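# Move the ice pack from the basket into the bag

## Task

Place the ice pack, and nothing else, completely inside the delivery bag, and make sure the bag is still upright at the end. Do not release the pack from a height where it is entirely above the bag's rim, since dropping it in that way may count as a failure. Every other item must stay in the basket.

## Robot and tools

Robot: two arms, left_arm (carries a left hand) and right_arm (carries a right hand). Each hand has five fingers and six motors. Base positions in the scene frame: left_arm at (-0.035, +0.336, +0.040) m, right_arm at (+0.029, -0.239, +0.024) m, both facing almost straight along +x. A camera stand sits behind the arms. Loose objects may now and then get a brief push from outside.

Scene frame: the origin is at table-top height, halfway between the nominal arm bases. +z is up, +x points out over the table, and left_arm is on the +y side. Image left and right do not match the arm names. Reported end_effector_position (m) and end_effector_quat_wxyz are in this frame. They can be off by a few centimetres, more so at long reach.

Hand point: a point fixed to the palm, 0.15 m out from the wrist mounting face along the fingers and 0.05 m in front of the palm. Its axes: +z runs along the straight fingers, +y points out of the palm, and +x runs across the palm away from the thumb on the right hand (toward the thumb on the left hand). Straight fingers reach 0.06 to 0.07 m past the point. A bracket on the little-finger side of the wrist sticks out about 0.10 m and can catch on things.

Row layout: every row has 28 numbers in [-1, 1] and always covers both arms. Numbers 1-6 are left_arm dx, dy, dz, rx, ry, rz. Numbers 7-12 are the left hand motors: thumb_turn, thumb_bend, index, middle, ring, little. Number 13 is force_limit and 14 is speed. Numbers 15-28 repeat the same pattern for right_arm.

Pose numbers: these are offsets, not poses. They are measured from that arm's Hand target at the start of the action or move, along the Hand target's own axes. 1.0 equals 0.6 m for dx, dy, dz and 180 degrees for rx, ry, rz, which together form one rotation vector. All rows in one action, and all targets in one move list, count from the same starting Hand target. Repeating an offset in a new call moves the arm again. Sending six zeros re-commands the current Hand target.

Hand motor numbers: these are absolute targets. For each finger, -1 is open and straight, +1 is curled closed. For thumb_turn, -1 puts the thumb beside the palm and +1 puts it in front, opposite the fingers. For thumb_bend, -1 is straight and +1 is fully bent.

force_limit runs linearly from about 0 N at -1 to 10 N at +1 (15 N for the two thumb motors). speed runs from nearly 0 at -1 up to full speed at +0.48 and stays full above that. For a gentle grip, use speed -0.94 or lower.

There is no 'no change' value. To keep a hand as it is, resend the last eight numbers you commanded for it. If you have never commanded it, send its hand_measured followed by hand_force_limit and hand_speed.

Grip: with the thumb fully in front, the hand holds objects about 0.035 to 0.065 m thick, or handles down to about 0.025 m. A motor starts only when its target changes by 0.002 or more. To squeeze harder, raise force_limit and send a target more closed than hand_measured. To loosen, send a target more open than hand_measured.

Tools:
- execute_actions(actions, cameras): actions is a list of actions. Each action has up to 15 rows, one row per 1/30 s step. A short action holds its last row until 15 steps are done.
- move(target, speed, blend, blocking, cameras): target is one 28-number row or a list of up to 15 rows. Each arm moves in a straight line toward its offset target. speed is in m/s, from 0.002 to 4.3, default 0.25; turning is capped at twice that value in rad/s. blend, in m, rounds the corners between list targets. All paths finish together within 10 s. Moves do not avoid obstacles or the other arm. Avoid paths that pass near an arm's own base.
- wait(seconds 0-10): lets the scene run while arms hold their commands.
- stop: brakes a running move.
- zoom_image(camera, region [x0,y0,x1,y1] px, at most 504x504): zooms into the latest image from cam_high, cam_low, cam_left_wrist or cam_right_wrist. All images are 672x504.
- show_instructions: shows the reference pages.
- finished_scene: ends the scene for good.

Results: each result reports the robot state. Hand target is the last commanded pose after clipping, and it is the base for the next offsets. The arm often rests 1 to 3 cm short, usually below the target, without touching anything. Resending, even all zeros, asks for the target again. hand_measured, hand_stopped_by (moving, target, force, stalled, fault) and hand_load_n follow the six-motor order. If hand_load_n drops to about 0, the grip has been lost. Joint torques include the arm's own weight. The move: line gives the outcome (done, off_target, moving, held, fault) and any limits that acted (paced, held). Commanded orientation is clipped to within 40 degrees of the measured one at each step.

Avoid: knocking the bag over, dropping the pack from above the rim, taking other items out of the basket, letting anything fall off the table, hitting fixed things hard, contact between the two hands, and overloading the fingers. Fast moves strike harder. Long holds or stretched reaches heat the motors; at 100 °C the arm goes limp for 30 to 60 s.

Each tool is called after "Emit:" as a command line: name --argument value for each argument, lists and objects as JSON in quotes; but a table of rows of numbers goes row by row, as --pt "numbers of a row", without its own name.

Reference images:

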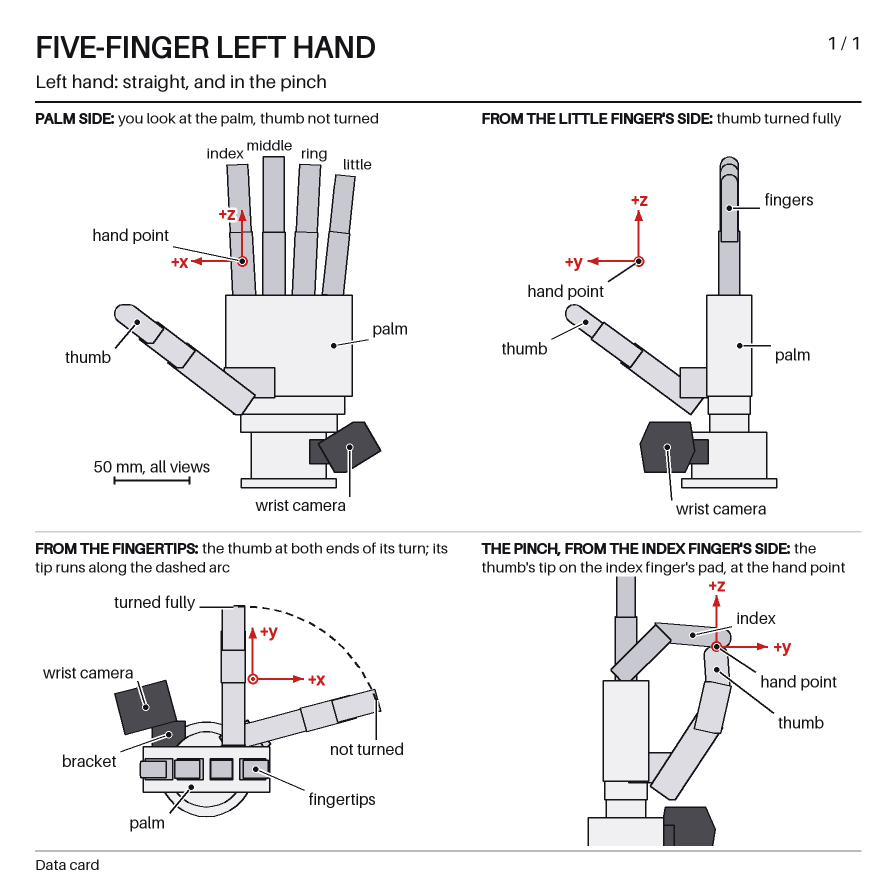

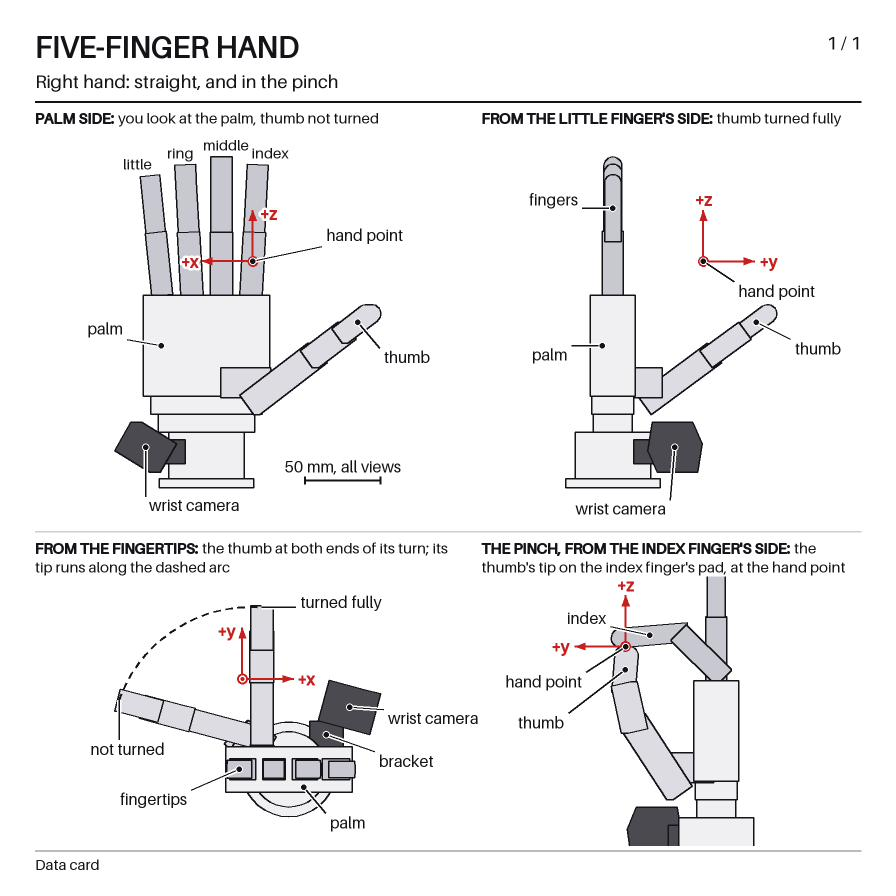

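## Session

Emit:
execute_actions --actions '[]'

Scene clock: 0.00 s.
left_arm: end_effector_position=(+0.6370, +0.2896, +0.3902) hand_measured=(-1.000, -1.000, -1.000, -1.000, -1.000, -1.000) hand_load_n=(+0.0, +0.0, +0.0, +0.0, +0.0, +0.0) hand_stopped_by=(target, target, target, target, target, target) hand_force_limit=0.00 hand_speed=-0.80 end_effector_quat_wxyz=(-0.404, +0.730, -0.550, +0.042) | right_arm: end_effector_position=(+0.0823, +0.0261, +0.3450) hand_measured=(-1.000, -1.000, -1.000, -1.000, -1.000, -1.000) hand_load_n=(+0.0, +0.0, +0.0, +0.0, +0.0, +0.0) hand_stopped_by=(target, target, target, target, target, target) hand_force_limit=0.00 hand_speed=-0.80 end_effector_quat_wxyz=(-0.018, +0.394, +0.810, +0.435)
Joint positions: left_arm=[-0.216 1.956 2.325 -1.414 -0.684 -0.285] | right_arm=[2.064 0.521 0.764 -1.154 0.667 -1.974]
Joint velocities: within noise
Joint torques (N m): no reading
Motor temperatures (°C): left_arm=[30 33 27 30 33 25] | right_arm=[25 30 23 26 23 24]
Heat: left arm: hottest shoulder 33 °C; right arm: hottest shoulder 30 °C.
Hand target: left_arm +0.6396, +0.2891, +0.4049; -0.411, +0.730, -0.543, +0.056 | right_arm +0.0814, +0.0278, +0.3592; -0.030, +0.397, +0.803, +0.443

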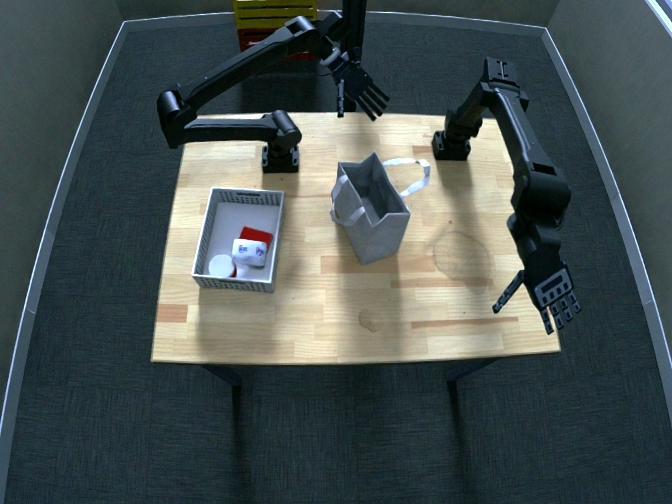

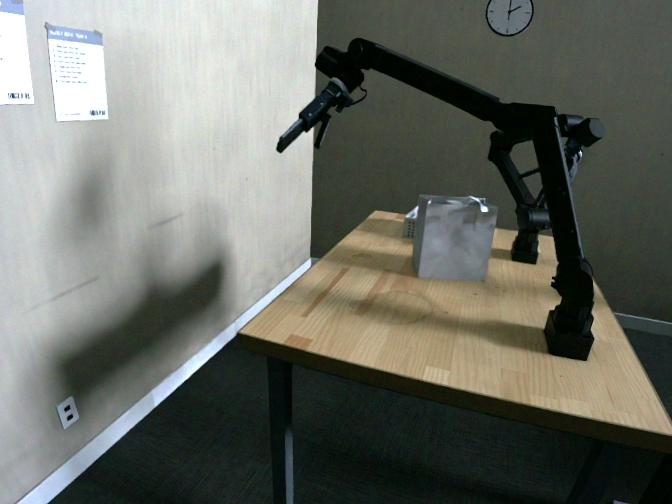

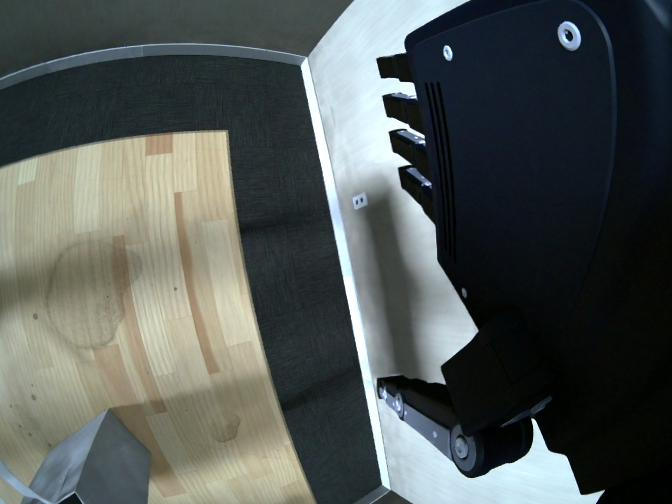

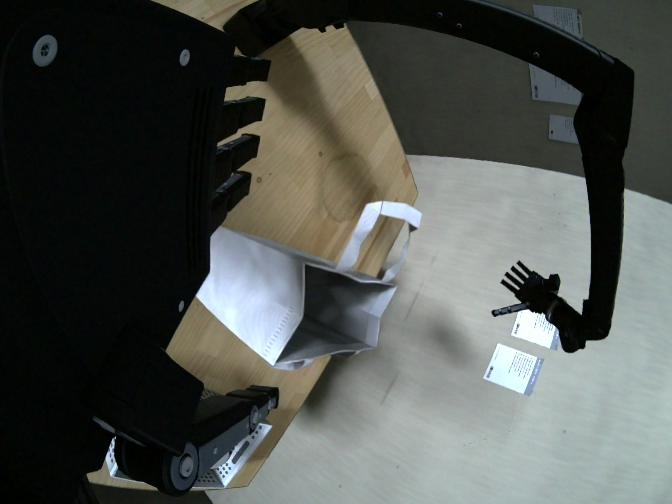

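Emit:
zoom_image --camera "cam_high" --region '[180, 170, 300, 300]'

Emit:
zoom_image --camera "cam_high" --region '[300, 130, 450, 280]'

Emit:
zoom_image --camera "cam_low" --region '[380, 170, 540, 300]'

Scaled by 3.877 from the camera's 672x504 image, which has a finer 960x720 frame.

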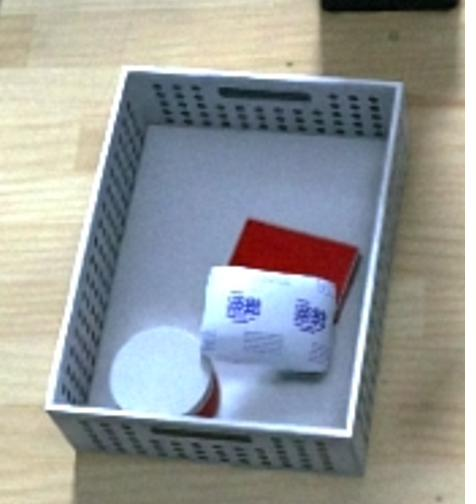

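Scaled by 3.360 from the camera's 672x504 image, which has a finer 960x720 frame.

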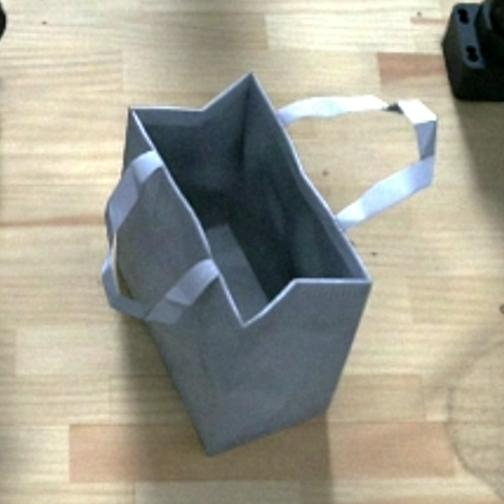

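Scaled by 3.150 from the camera's 672x504 image, which has a finer 960x720 frame.

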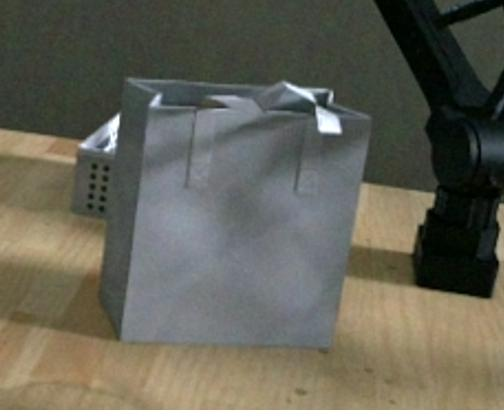

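Emit:
move --pt "0 0 0 0 0 0 -1 -1 -1 -1 -1 -1 0 -0.8 -0.3523 0.2928 -0.0678 0.13 -0.15 0.128 -1 -1 -1 -1 -1 -1 0 -0.8" --pt "0 0 0 0 0 0 -1 -1 -1 -1 -1 -1 0 -0.8 -0.6543 0.1813 -0.3388 0.196 -0.2246 0.1927 -1 -1 -1 -1 -1 -1 0 -0.8" --blend '[0.06,0]' --speed 0.2 --cameras '["all"]'

Scene clock: 90.53 s.
left_arm: end_effector_position=(+0.6370, +0.2896, +0.3902) hand_measured=(-1.000, -1.000, -1.000, -1.000, -1.000, -1.000) hand_load_n=(+0.0, +0.0, +0.0, +0.0, +0.0, +0.0) hand_stopped_by=(target, target, target, target, target, target) hand_force_limit=0.00 hand_speed=-0.80 end_effector_quat_wxyz=(-0.404, +0.730, -0.550, +0.042) | right_arm: end_effector_position=(+0.3618, -0.3276, +0.3967) hand_measured=(-1.000, -1.000, -1.000, -1.000, -1.000, -1.000) hand_load_n=(+0.0, -0.5, +0.0, +0.0, +0.0, +0.5) hand_stopped_by=(target, target, target, target, target, target) hand_force_limit=0.00 hand_speed=-0.80 end_effector_quat_wxyz=(+0.242, +0.914, +0.325, +0.026)
Joint positions: left_arm=[-0.216 1.956 2.325 -1.414 -0.684 -0.285] | right_arm=[0.183 1.086 1.32 -1.667 0.473 -2.101]
Joint torques (N m): left_arm=[0.09 -19.78 12.14 1.5 -0.55 0.04] | right_arm=[-1.73 -7.41 8.65 -0.13 0.67 -0.23]
Motor temperatures (°C): left_arm=[30 36 33 29 32 25] | right_arm=[24 29 30 26 23 24]
Heat: left arm: hottest shoulder 36 °C; right arm: hottest elbow 30 °C.
Hand target: left_arm +0.6396, +0.2891, +0.4049; -0.411, +0.730, -0.543, +0.056 | right_arm +0.3600, -0.3298, +0.4004; +0.077, +0.792, +0.605, +0.009
Off the commanded pose: left_arm 0.015 m, 2 deg | right_arm 0.005 m, 58 deg; orientation clipped.
joint sent to its limit (right arm) — joint 4 (wrist pitch), lower limit; joint 6 (wrist roll), lower limit. The joint targets are off in orientation, not in position.
move: off_target (left_arm, right_arm); limits=paced
camera_calibration:
cam_right_wrist: T_world_to_cam=[[0.776621, -0.489471, 0.396584, -0.600304], [-0.608771, -0.421184, 0.67231, -0.184382], [-0.162041, -0.763559, -0.625076, 0.16449], [0, 0, 0, 1]] pos_world=[0.380616, -0.245892, 0.464851]

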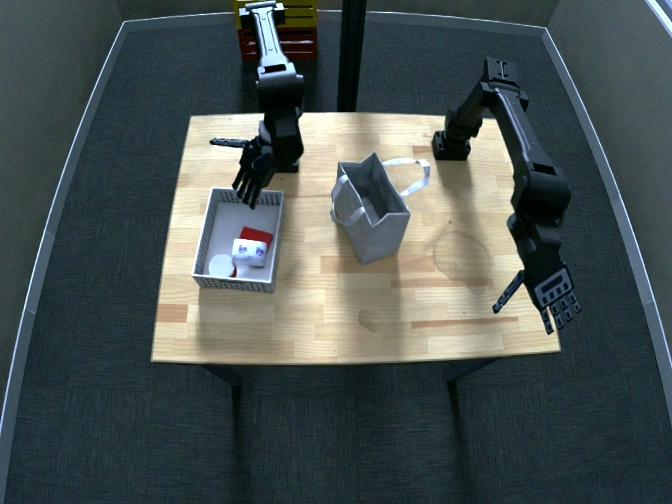

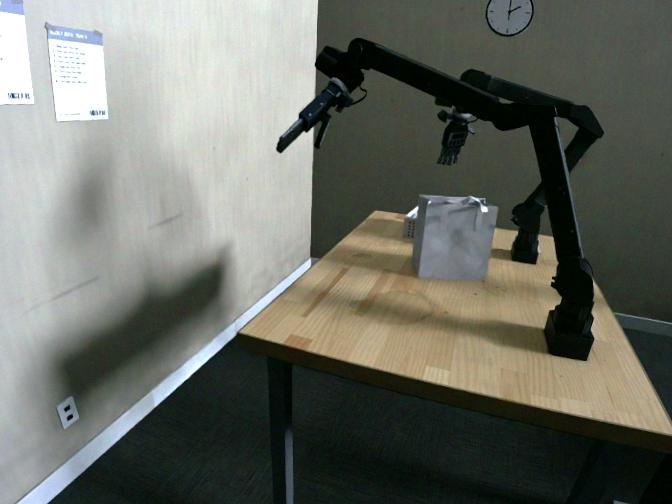

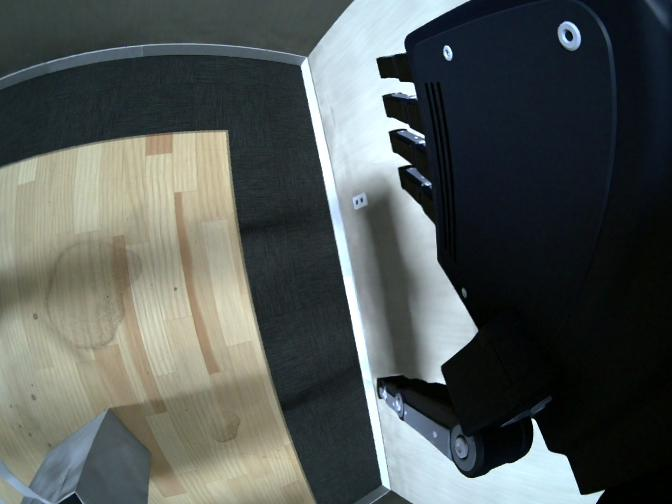

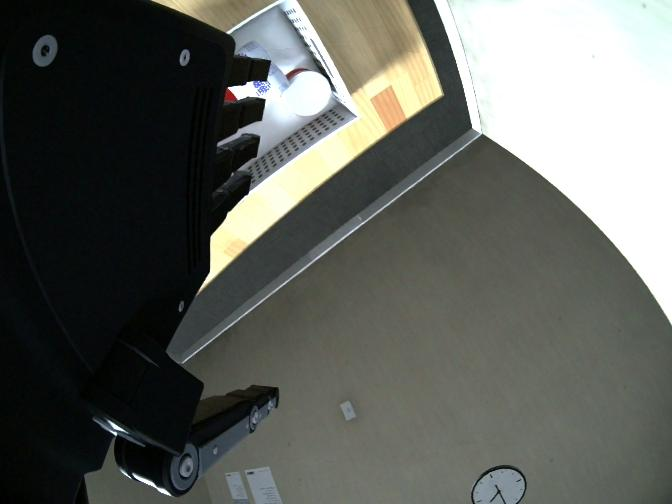

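Emit:
move --target '[0,0,0,0,0,0,-1,-1,-1,-1,-1,-1,0,-0.8,0,0,0,0.0654,0.1038,0.9143,-1,-1,-1,-1,-1,-1,0,-0.8]' --speed 0.4 --cameras '["cam_high","cam_low","cam_right_wrist"]'

Scene clock: 128.30 s.
left_arm: end_effector_position=(+0.6370, +0.2896, +0.3902) hand_measured=(-1.000, -1.000, -1.000, -1.000, -1.000, -1.000) hand_load_n=(-0.5, +0.0, +0.0, +0.0, +0.0, +0.0) hand_stopped_by=(target, target, target, target, target, target) hand_force_limit=0.00 hand_speed=-0.80 end_effector_quat_wxyz=(-0.404, +0.730, -0.550, +0.042) | right_arm: end_effector_position=(+0.3566, -0.3275, +0.3959) hand_measured=(-1.000, -1.000, -1.000, -1.000, -1.000, -1.000) hand_load_n=(+0.0, +0.0, +0.0, +0.0, +0.0, +0.0) hand_stopped_by=(target, target, target, target, target, target) hand_force_limit=0.00 hand_speed=-0.80 end_effector_quat_wxyz=(-0.116, +0.703, -0.693, +0.112)
Joint positions: left_arm=[-0.216 1.956 2.325 -1.414 -0.684 -0.285] | right_arm=[-0.359 1.247 1.606 -1.629 -0.118 -0.349]
Joint torques (N m): left_arm=[0.09 -19.72 12.15 1.5 -0.55 0.04] | right_arm=[-2.61 -10.34 8.85 1.44 -0.27 -0.04]
Heat: left arm: hottest shoulder 37 °C; right arm: hottest shoulder 29 °C.
Hand target: left_arm +0.6396, +0.2891, +0.4049; -0.411, +0.730, -0.543, +0.056 | right_arm +0.3600, -0.3298, +0.4004; -0.122, +0.696, -0.696, +0.123
Off the commanded pose: left_arm 0.015 m, 2 deg | right_arm 0.006 m, 2 deg.
move: off_target (left_arm)
camera_calibration:
cam_right_wrist: T_world_to_cam=[[-0.903413, -0.281665, -0.32328, 0.356237], [-0.406819, 0.80124, 0.438764, 0.23376], [0.13544, 0.527901, -0.838437, 0.564626], [0, 0, 0, 1]] pos_world=[0.340454, -0.385025, 0.486002]
Images, in order (width x height): cam_high 672x504, cam_low 672x504, cam_right_wrist 672x504.

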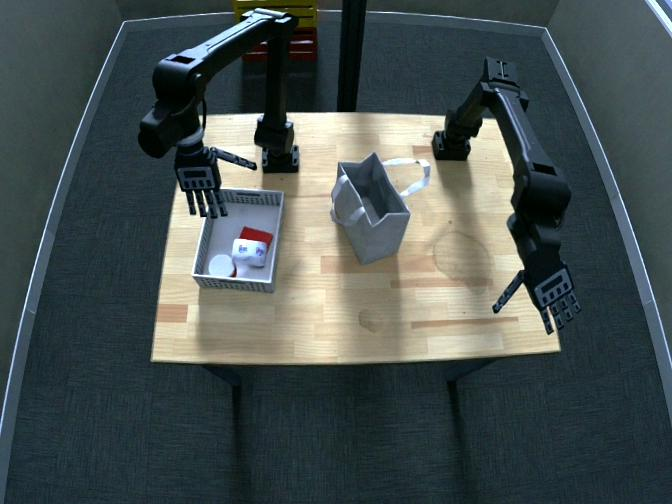

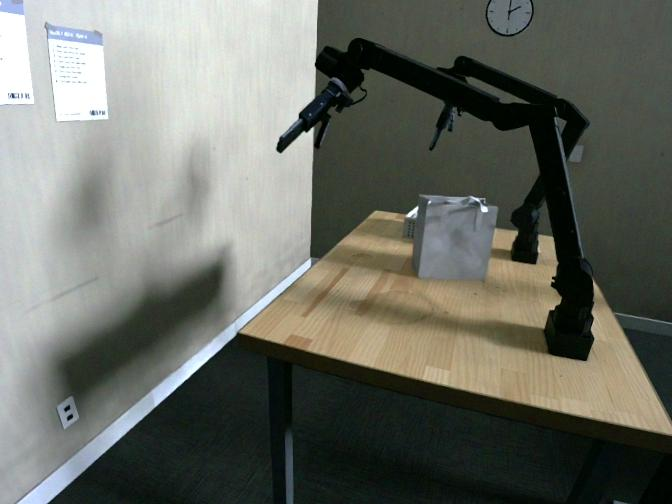

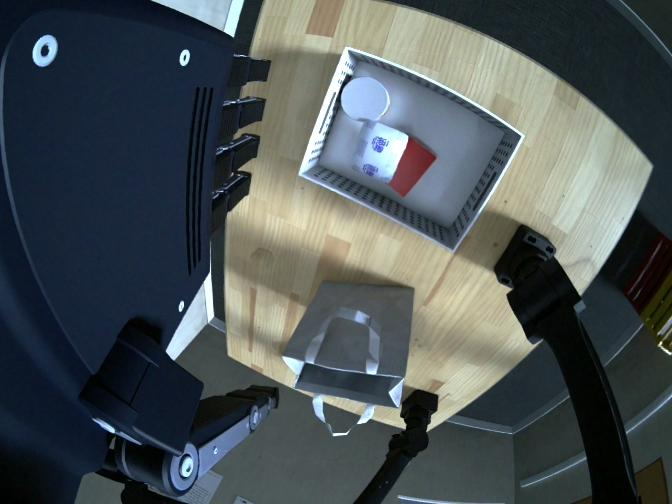

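Emit:
zoom_image --camera "cam_right_wrist" --region '[290, 30, 540, 260]'

Emit:
zoom_image --camera "cam_right_wrist" --region '[320, 60, 460, 210]'

Scaled by 2.016 from the camera's 672x504 image, which has a finer 960x720 frame.

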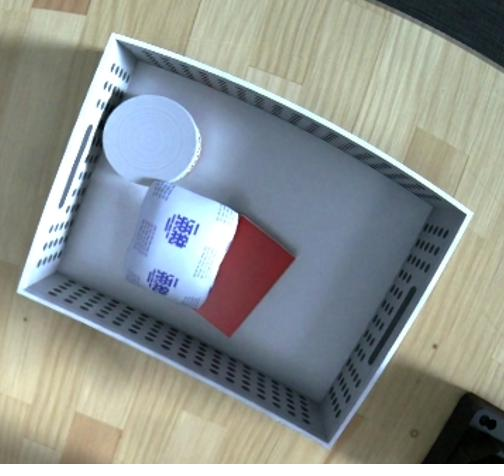

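Scaled by 3.360 from the camera's 672x504 image, which has a finer 960x720 frame.

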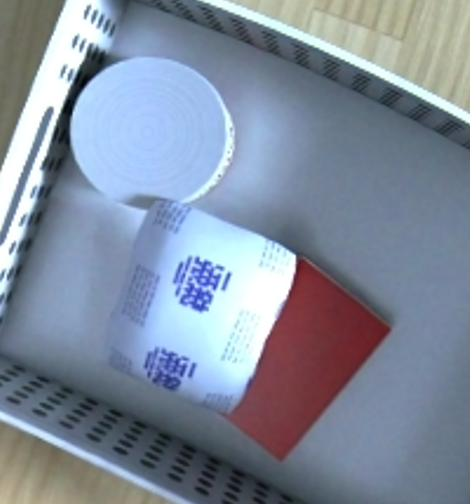

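Emit:
move --target '[0,0,0,0,0,0,-1,-1,-1,-1,-1,-1,0,-0.8,0,0.1497,0.2648,0.1389,0,0,1,-1,-1,-1,-1,-1,0,-0.3]' --speed 0.25 --cameras '["cam_high","cam_low","cam_right_wrist"]'

Emit:
zoom_image --camera "cam_right_wrist" --region '[240, 0, 540, 300]'

Scene clock: 215.63 s.
left_arm: end_effector_position=(+0.6370, +0.2896, +0.3902) hand_measured=(-1.000, -1.000, -1.000, -1.000, -1.000, -1.000) hand_load_n=(+0.0, +0.0, +0.0, +0.0, +0.0, +0.0) hand_stopped_by=(target, target, target, target, target, target) hand_force_limit=0.00 hand_speed=-0.80 end_effector_quat_wxyz=(-0.404, +0.730, -0.550, +0.042) | right_arm: end_effector_position=(+0.3251, -0.3243, +0.2130) hand_measured=(+1.000, -1.000, -1.000, -1.000, -1.000, -1.000) hand_load_n=(+0.0, +0.0, +0.0, +0.0, +0.0, +0.0) hand_stopped_by=(target, target, target, target, target, target) hand_force_limit=0.00 hand_speed=-0.30 end_effector_quat_wxyz=(-0.267, +0.655, -0.659, +0.255)
Joint positions: left_arm=[-0.216 1.956 2.325 -1.414 -0.684 -0.285] | right_arm=[-0.526 0.813 0.751 -0.828 -0.361 -0.386]
Joint torques (N m): left_arm=[0.15 -19.72 12.16 1.51 -0.55 0.05] | right_arm=[-1.49 -4.54 9.94 2.17 -0.5 -0.21]
Heat: left arm: hottest shoulder 37 °C; right arm: hottest shoulder 29 °C.
Hand target: left_arm +0.6396, +0.2891, +0.4049; -0.411, +0.730, -0.543, +0.056 | right_arm +0.3298, -0.3300, +0.2204; -0.270, +0.653, -0.654, +0.271
Off the commanded pose: left_arm 0.015 m, 2 deg | right_arm 0.010 m, 2 deg.
move: off_target (left_arm)
camera_calibration:
cam_right_wrist: T_world_to_cam=[[-0.688332, -0.258548, -0.677755, 0.282573], [-0.542179, 0.804086, 0.2439, 0.385187], [0.481913, 0.535349, -0.693658, 0.272718], [0, 0, 0, 1]] pos_world=[0.271918, -0.382664, 0.286741]
Images, in order (width x height): cam_high 672x504, cam_low 672x504, cam_right_wrist 672x504.

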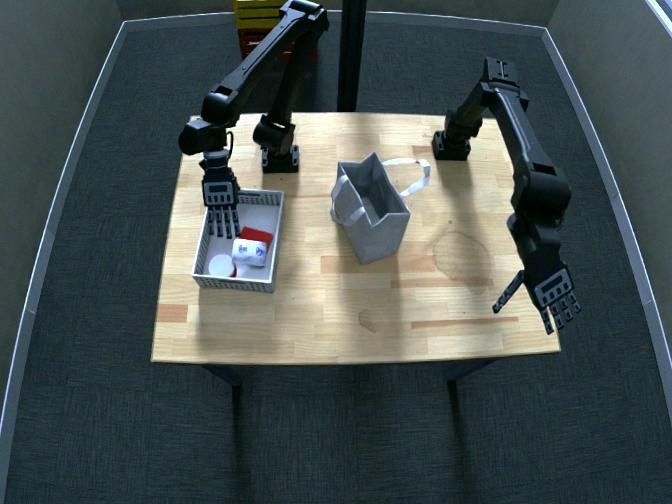

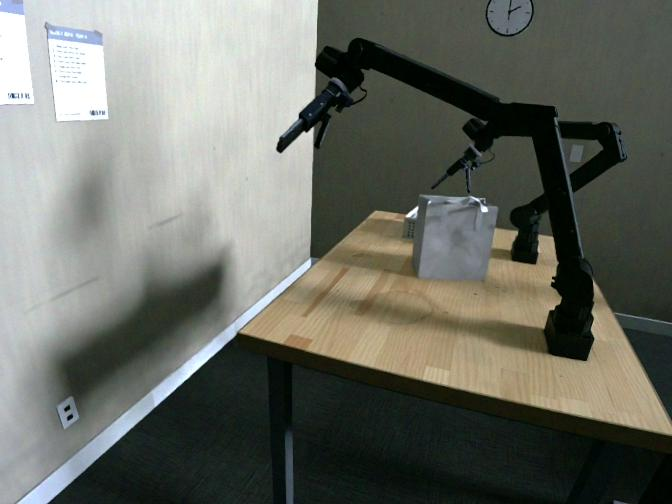

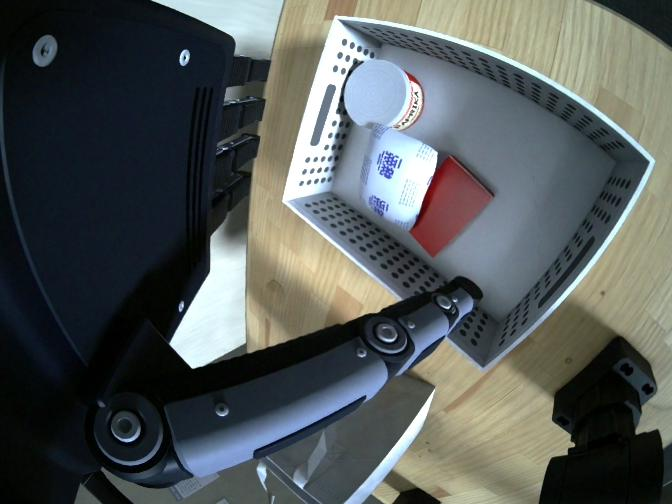

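Scaled by 1.680 from the camera's 672x504 image, which has a finer 960x720 frame.

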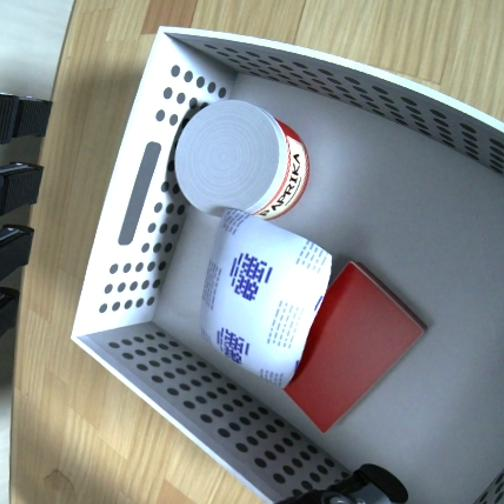

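Emit:
zoom_image --camera "cam_right_wrist" --region '[335, 100, 500, 260]'

Emit:
zoom_image --camera "cam_high" --region '[215, 215, 295, 295]'

Scaled by 3.055 from the camera's 672x504 image, which has a finer 960x720 frame.

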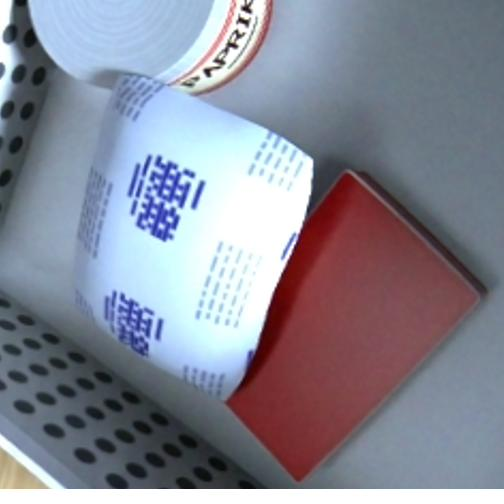

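Scaled by 6.300 from the camera's 672x504 image, which has a finer 960x720 frame.

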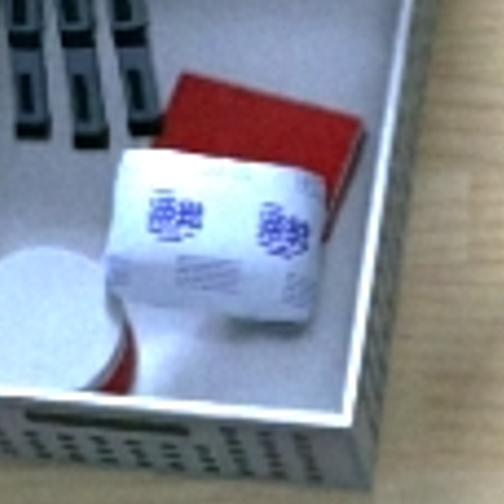

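Emit:
move --target '[0,0,0,0,0,0,-1,-1,-1,-1,-1,-1,0,-0.8,-0.0333,0.0259,0.1862,0.0278,0,0,1,-1,-0.6,-0.6,1,1,0,-0.3]' --speed 0.15 --cameras '["cam_high","cam_low","cam_right_wrist"]'

Emit:
zoom_image --camera "cam_right_wrist" --region '[200, 40, 500, 340]'

Emit:
zoom_image --camera "cam_high" --region '[185, 180, 305, 300]'

Scene clock: 296.70 s.
left_arm: end_effector_position=(+0.6370, +0.2896, +0.3902) hand_measured=(-1.000, -1.000, -1.000, -1.000, -1.000, -1.000) hand_load_n=(+0.0, +0.0, +0.0, +0.0, +0.0, +0.0) hand_stopped_by=(target, target, target, target, target, target) hand_force_limit=0.00 hand_speed=-0.80 end_effector_quat_wxyz=(-0.404, +0.730, -0.550, +0.042) | right_arm: end_effector_position=(+0.3920, -0.3113, +0.1264) hand_measured=(+1.000, -1.000, -0.600, -0.600, +1.000, +1.000) hand_load_n=(+0.0, +0.0, +0.0, +0.0, +0.0, +0.0) hand_stopped_by=(target, target, target, target, target, target) hand_force_limit=0.00 hand_speed=-0.30 end_effector_quat_wxyz=(-0.293, +0.643, -0.645, +0.291)
Joint positions: left_arm=[-0.216 1.956 2.325 -1.414 -0.684 -0.285] | right_arm=[-0.387 1.005 0.571 -0.323 -0.286 -0.255]
Joint torques (N m): left_arm=[0.09 -19.72 12.15 1.48 -0.55 0.05] | right_arm=[-0.38 -6.18 8.76 2.13 -0.11 -0.1]
Heat: left arm: hottest shoulder 37 °C; right arm: hottest elbow 31 °C.
Hand target: left_arm +0.6396, +0.2891, +0.4049; -0.411, +0.730, -0.543, +0.056 | right_arm +0.3978, -0.3101, +0.1303; -0.298, +0.641, -0.641, +0.299
Off the commanded pose: left_arm 0.015 m, 2 deg | right_arm 0.007 m, 1 deg.
move: off_target (left_arm)
camera_calibration:
cam_right_wrist: T_world_to_cam=[[-0.62051, -0.267038, -0.737331, 0.251651], [-0.560881, 0.808249, 0.179294, 0.448959], [0.548069, 0.524809, -0.651303, 0.138841], [0, 0, 0, 1]] pos_world=[0.33187, -0.368535, 0.195482]
Images, in order (width x height): cam_high 672x504, cam_low 672x504, cam_right_wrist 672x504.

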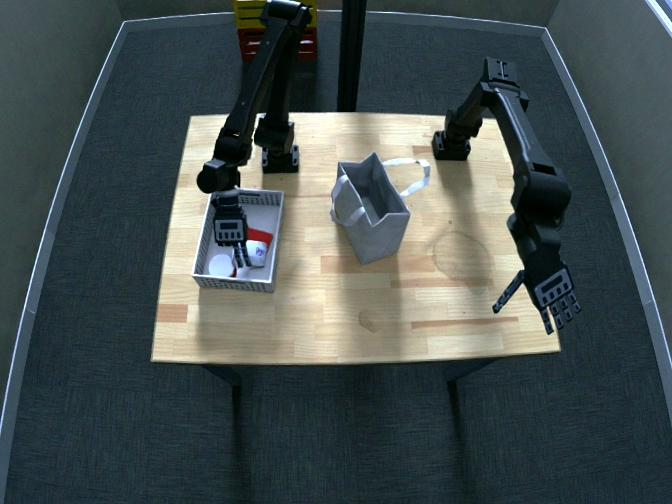

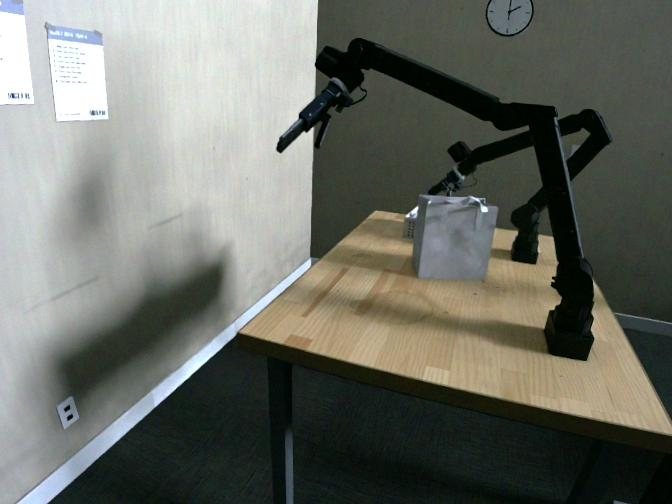

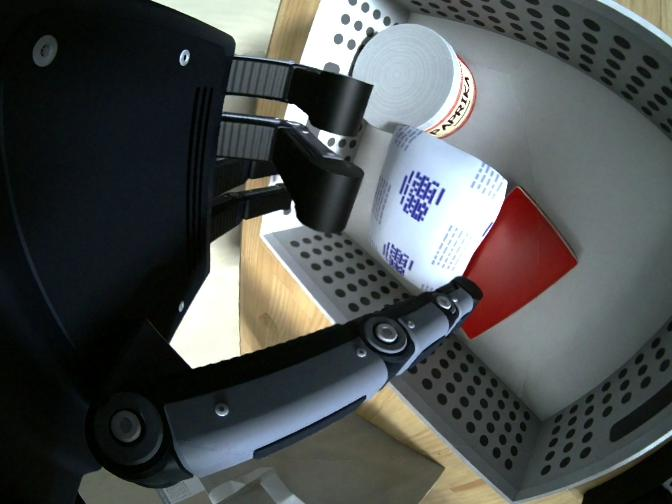

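Scaled by 1.680 from the camera's 672x504 image, which has a finer 960x720 frame.

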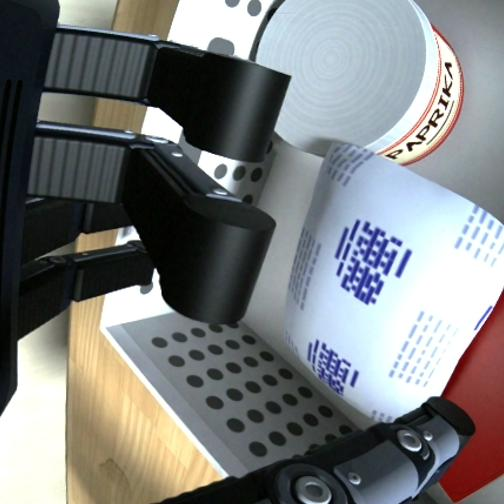

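Scaled by 4.200 from the camera's 672x504 image, which has a finer 960x720 frame.

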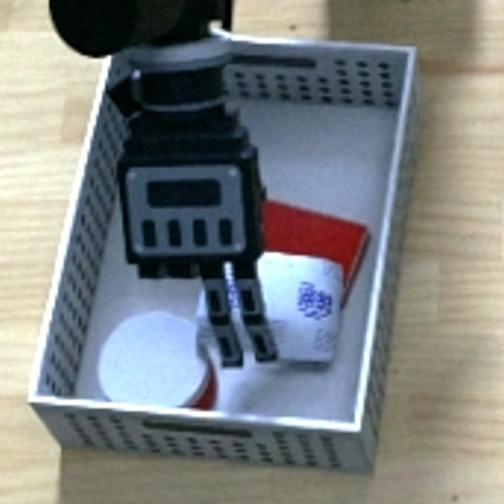

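Emit:
move --target '[0,0,0,0,0,0,-1,-1,-1,-1,-1,-1,0,-0.8,0.0067,0.0683,0.0638,0,0,0,1,-1,-0.6,-0.6,1,1,0,-0.3]' --speed 0.06 --cameras '["cam_high","cam_low","cam_right_wrist"]'

Emit:
zoom_image --camera "cam_right_wrist" --region '[200, 40, 500, 340]'

Emit:
zoom_image --camera "cam_high" --region '[185, 180, 305, 300]'

Scene clock: 327.90 s.
left_arm: end_effector_position=(+0.6370, +0.2896, +0.3902) hand_measured=(-1.000, -1.000, -1.000, -1.000, -1.000, -1.000) hand_load_n=(+0.0, +0.0, +0.0, -0.5, +0.0, +0.0) hand_stopped_by=(target, target, target, target, target, target) hand_force_limit=0.00 hand_speed=-0.80 end_effector_quat_wxyz=(-0.404, +0.730, -0.550, +0.042) | right_arm: end_effector_position=(+0.3971, -0.3133, +0.0730) hand_measured=(+1.000, -1.000, -0.600, -0.600, +1.000, +1.000) hand_load_n=(+0.0, +0.0, +0.0, +0.0, +0.5, +0.0) hand_stopped_by=(target, target, target, target, target, target) hand_force_limit=0.00 hand_speed=-0.30 end_effector_quat_wxyz=(-0.294, +0.642, -0.644, +0.293)
Joint positions: left_arm=[-0.216 1.956 2.325 -1.414 -0.684 -0.285] | right_arm=[-0.387 1.131 0.484 -0.104 -0.286 -0.255]
Joint torques (N m): left_arm=[0.03 -19.72 12.14 1.5 -0.55 0.05] | right_arm=[-0.38 -6.36 7.9 2.29 -0.35 -0.14]
Heat: left arm: hottest shoulder 37 °C; right arm: hottest elbow 30 °C.
Hand target: left_arm +0.6396, +0.2891, +0.4049; -0.411, +0.730, -0.543, +0.056 | right_arm +0.4008, -0.3141, +0.0743; -0.298, +0.641, -0.641, +0.299
Off the commanded pose: left_arm 0.015 m, 2 deg | right_arm 0.004 m, 1 deg.
move: off_target (left_arm)
camera_calibration:
cam_right_wrist: T_world_to_cam=[[-0.616766, -0.267821, -0.740184, 0.213455], [-0.561365, 0.808831, 0.175104, 0.463578], [0.551787, 0.523511, -0.649205, 0.100389], [0, 0, 0, 1]] pos_world=[0.336495, -0.370343, 0.141995]
Images, in order (width x height): cam_high 672x504, cam_low 672x504, cam_right_wrist 672x504.

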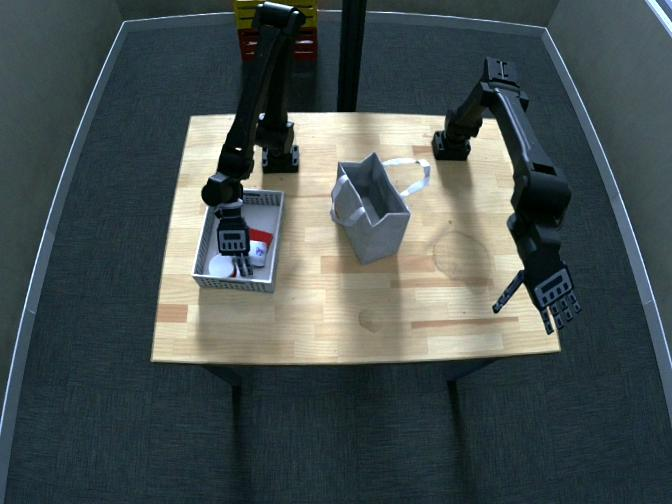

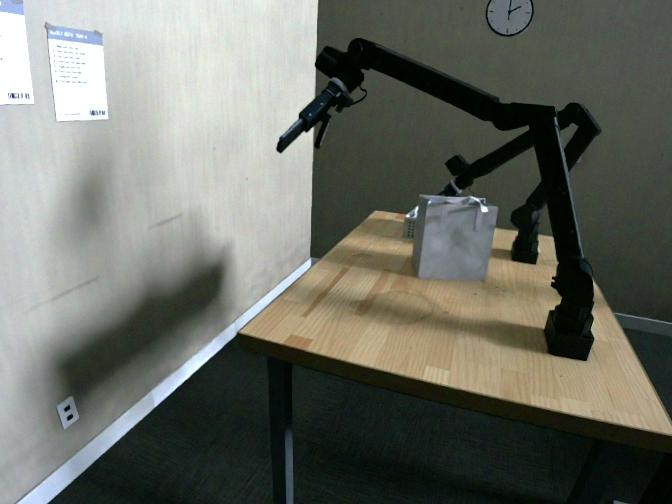

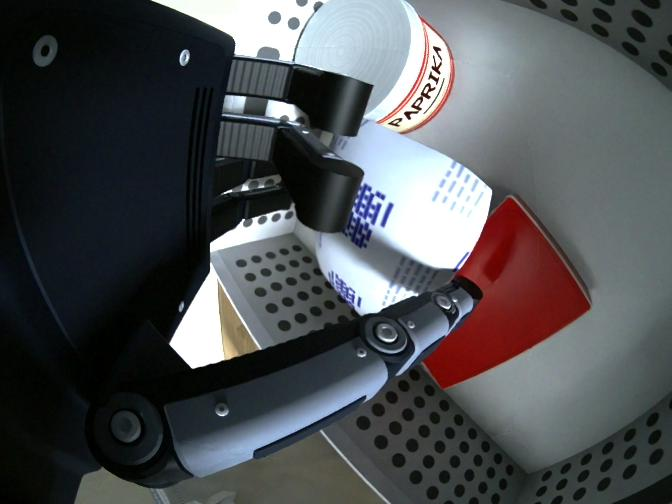

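Scaled by 1.680 from the camera's 672x504 image, which has a finer 960x720 frame.

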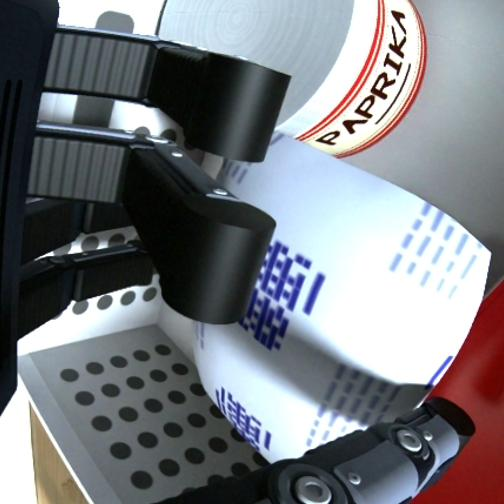

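Scaled by 4.200 from the camera's 672x504 image, which has a finer 960x720 frame.

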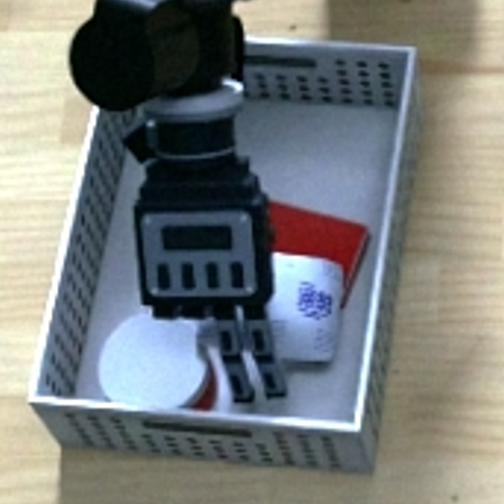

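Emit:
move --target '[0,0,0,0,0,0,-1,-1,-1,-1,-1,-1,0,-0.8,0,0.0245,0.0097,0,0,0,1,-1,-0.6,-0.6,1,1,0,-0.3]' --speed 0.04 --cameras '["cam_high","cam_right_wrist"]'

Emit:
zoom_image --camera "cam_right_wrist" --region '[200, 40, 500, 340]'

Scene clock: 341.43 s.
left_arm: end_effector_position=(+0.6370, +0.2896, +0.3902) hand_measured=(-1.000, -1.000, -1.000, -1.000, -1.000, -1.000) hand_load_n=(+0.0, +0.0, +0.0, +0.0, +0.0, +0.0) hand_stopped_by=(target, target, target, target, target, target) hand_force_limit=0.00 hand_speed=-0.80 end_effector_quat_wxyz=(-0.404, +0.730, -0.550, +0.042) | right_arm: end_effector_position=(+0.3933, -0.3112, +0.0593) hand_measured=(+1.000, -1.000, -0.600, -0.600, +1.000, +1.000) hand_load_n=(+0.0, +0.0, +0.0, +0.0, +0.0, +0.0) hand_stopped_by=(target, target, target, target, target, target) hand_force_limit=0.00 hand_speed=-0.30 end_effector_quat_wxyz=(-0.296, +0.643, -0.643, +0.294)
Joint positions: left_arm=[-0.216 1.956 2.325 -1.414 -0.684 -0.285] | right_arm=[-0.387 1.154 0.452 -0.047 -0.289 -0.255]
Joint torques (N m): left_arm=[0.09 -19.72 12.16 1.5 -0.55 0.04] | right_arm=[-2.2 -6.53 7.47 2.3 -0.44 -0.2]
Heat: left arm: hottest shoulder 37 °C; right arm: hottest shoulder 29 °C.
Hand target: left_arm +0.6396, +0.2891, +0.4049; -0.411, +0.730, -0.543, +0.056 | right_arm +0.3959, -0.3141, +0.0594; -0.299, +0.641, -0.641, +0.299
Off the commanded pose: left_arm 0.015 m, 2 deg | right_arm 0.004 m, 1 deg.
move: off_target (left_arm)
camera_calibration:
cam_right_wrist: T_world_to_cam=[[-0.61427, -0.268377, -0.742055, 0.200416], [-0.56371, 0.807294, 0.174664, 0.462565], [0.552181, 0.525595, -0.647183, 0.0928312], [0, 0, 0, 1]] pos_world=[0.332602, -0.368431, 0.128005]
Images, in order (width x height): cam_high 672x504, cam_right_wrist 672x504.

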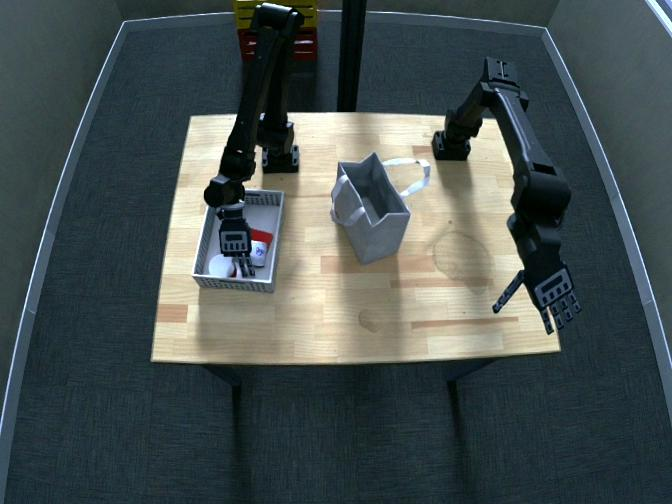

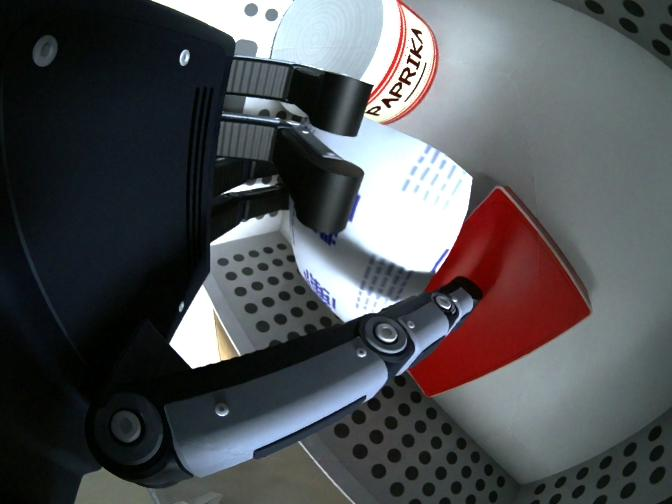

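Scaled by 1.680 from the camera's 672x504 image, which has a finer 960x720 frame.

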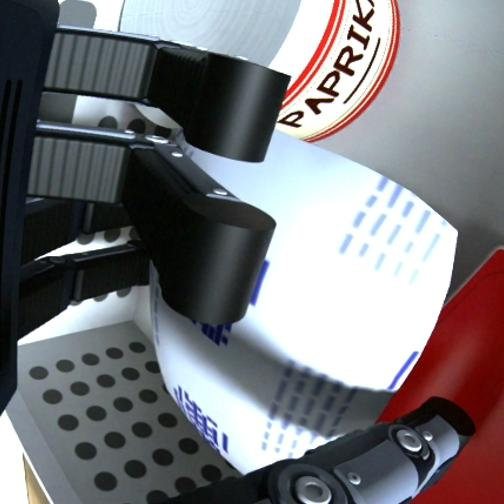

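Emit:
move --target '[0,0,0,0,0,0,-1,-1,-1,-1,-1,-1,0,-0.8,0,0.0153,0.0129,0,0,0,1,-1,-0.6,-0.6,1,1,0,-0.3]' --speed 0.03 --cameras '["cam_high","cam_right_wrist"]'

Emit:
zoom_image --camera "cam_right_wrist" --region '[260, 120, 500, 360]'

Scene clock: 349.13 s.
left_arm: end_effector_position=(+0.6370, +0.2896, +0.3902) hand_measured=(-1.000, -1.000, -1.000, -1.000, -1.000, -1.000) hand_load_n=(+0.0, +0.0, +0.0, +0.0, +0.0, +0.0) hand_stopped_by=(target, target, target, target, target, target) hand_force_limit=0.00 hand_speed=-0.80 end_effector_quat_wxyz=(-0.404, +0.730, -0.550, +0.042) | right_arm: end_effector_position=(+0.3944, -0.3114, +0.0488) hand_measured=(+1.000, -1.000, -0.600, -0.600, +1.000, +1.000) hand_load_n=(+0.0, +0.0, +0.0, +0.0, +0.0, +0.5) hand_stopped_by=(target, target, target, target, target, target) hand_force_limit=0.00 hand_speed=-0.30 end_effector_quat_wxyz=(-0.297, +0.642, -0.642, +0.295)
Joint positions: left_arm=[-0.216 1.956 2.325 -1.414 -0.684 -0.285] | right_arm=[-0.387 1.188 0.437 0.006 -0.29 -0.255]
Joint torques (N m): left_arm=[0.03 -19.66 12.15 1.48 -0.55 0.04] | right_arm=[-2.02 -5.42 6.87 2.24 -0.39 -0.19]
Heat: left arm: hottest shoulder 37 °C; right arm: hottest shoulder 29 °C.
Hand target: left_arm +0.6396, +0.2891, +0.4049; -0.411, +0.730, -0.543, +0.056 | right_arm +0.3958, -0.3141, +0.0474; -0.299, +0.641, -0.641, +0.299
Off the commanded pose: left_arm 0.015 m, 2 deg | right_arm 0.003 m, 1 deg.
move: off_target (left_arm)
camera_calibration:
cam_right_wrist: T_world_to_cam=[[-0.611175, -0.269335, -0.744261, 0.1919], [-0.565, 0.806977, 0.171938, 0.465881], [0.554293, 0.525591, -0.645379, 0.0845927], [0, 0, 0, 1]] pos_world=[0.333618, -0.368732, 0.117315]
Images, in order (width x height): cam_high 672x504, cam_right_wrist 672x504.

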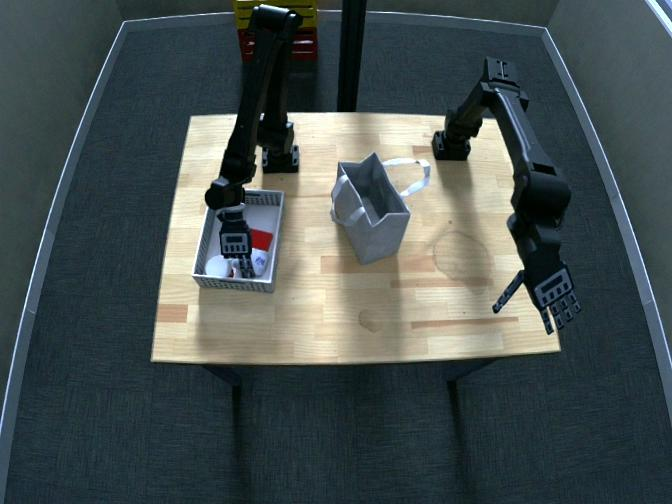

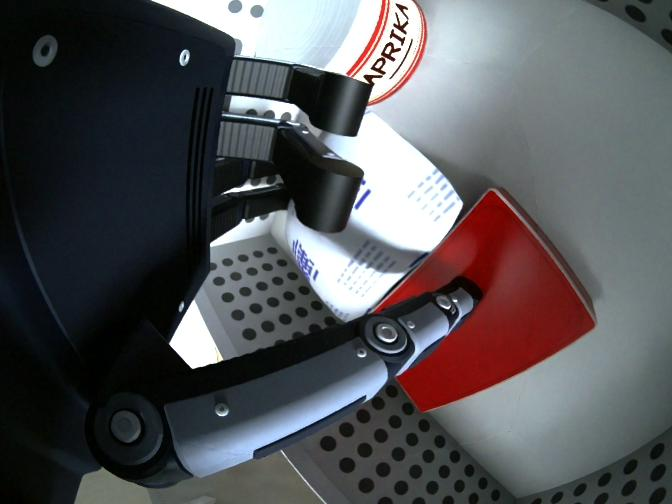

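Scaled by 2.100 from the camera's 672x504 image, which has a finer 960x720 frame.

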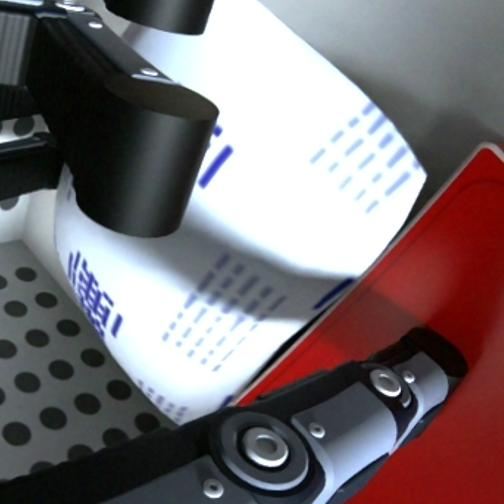

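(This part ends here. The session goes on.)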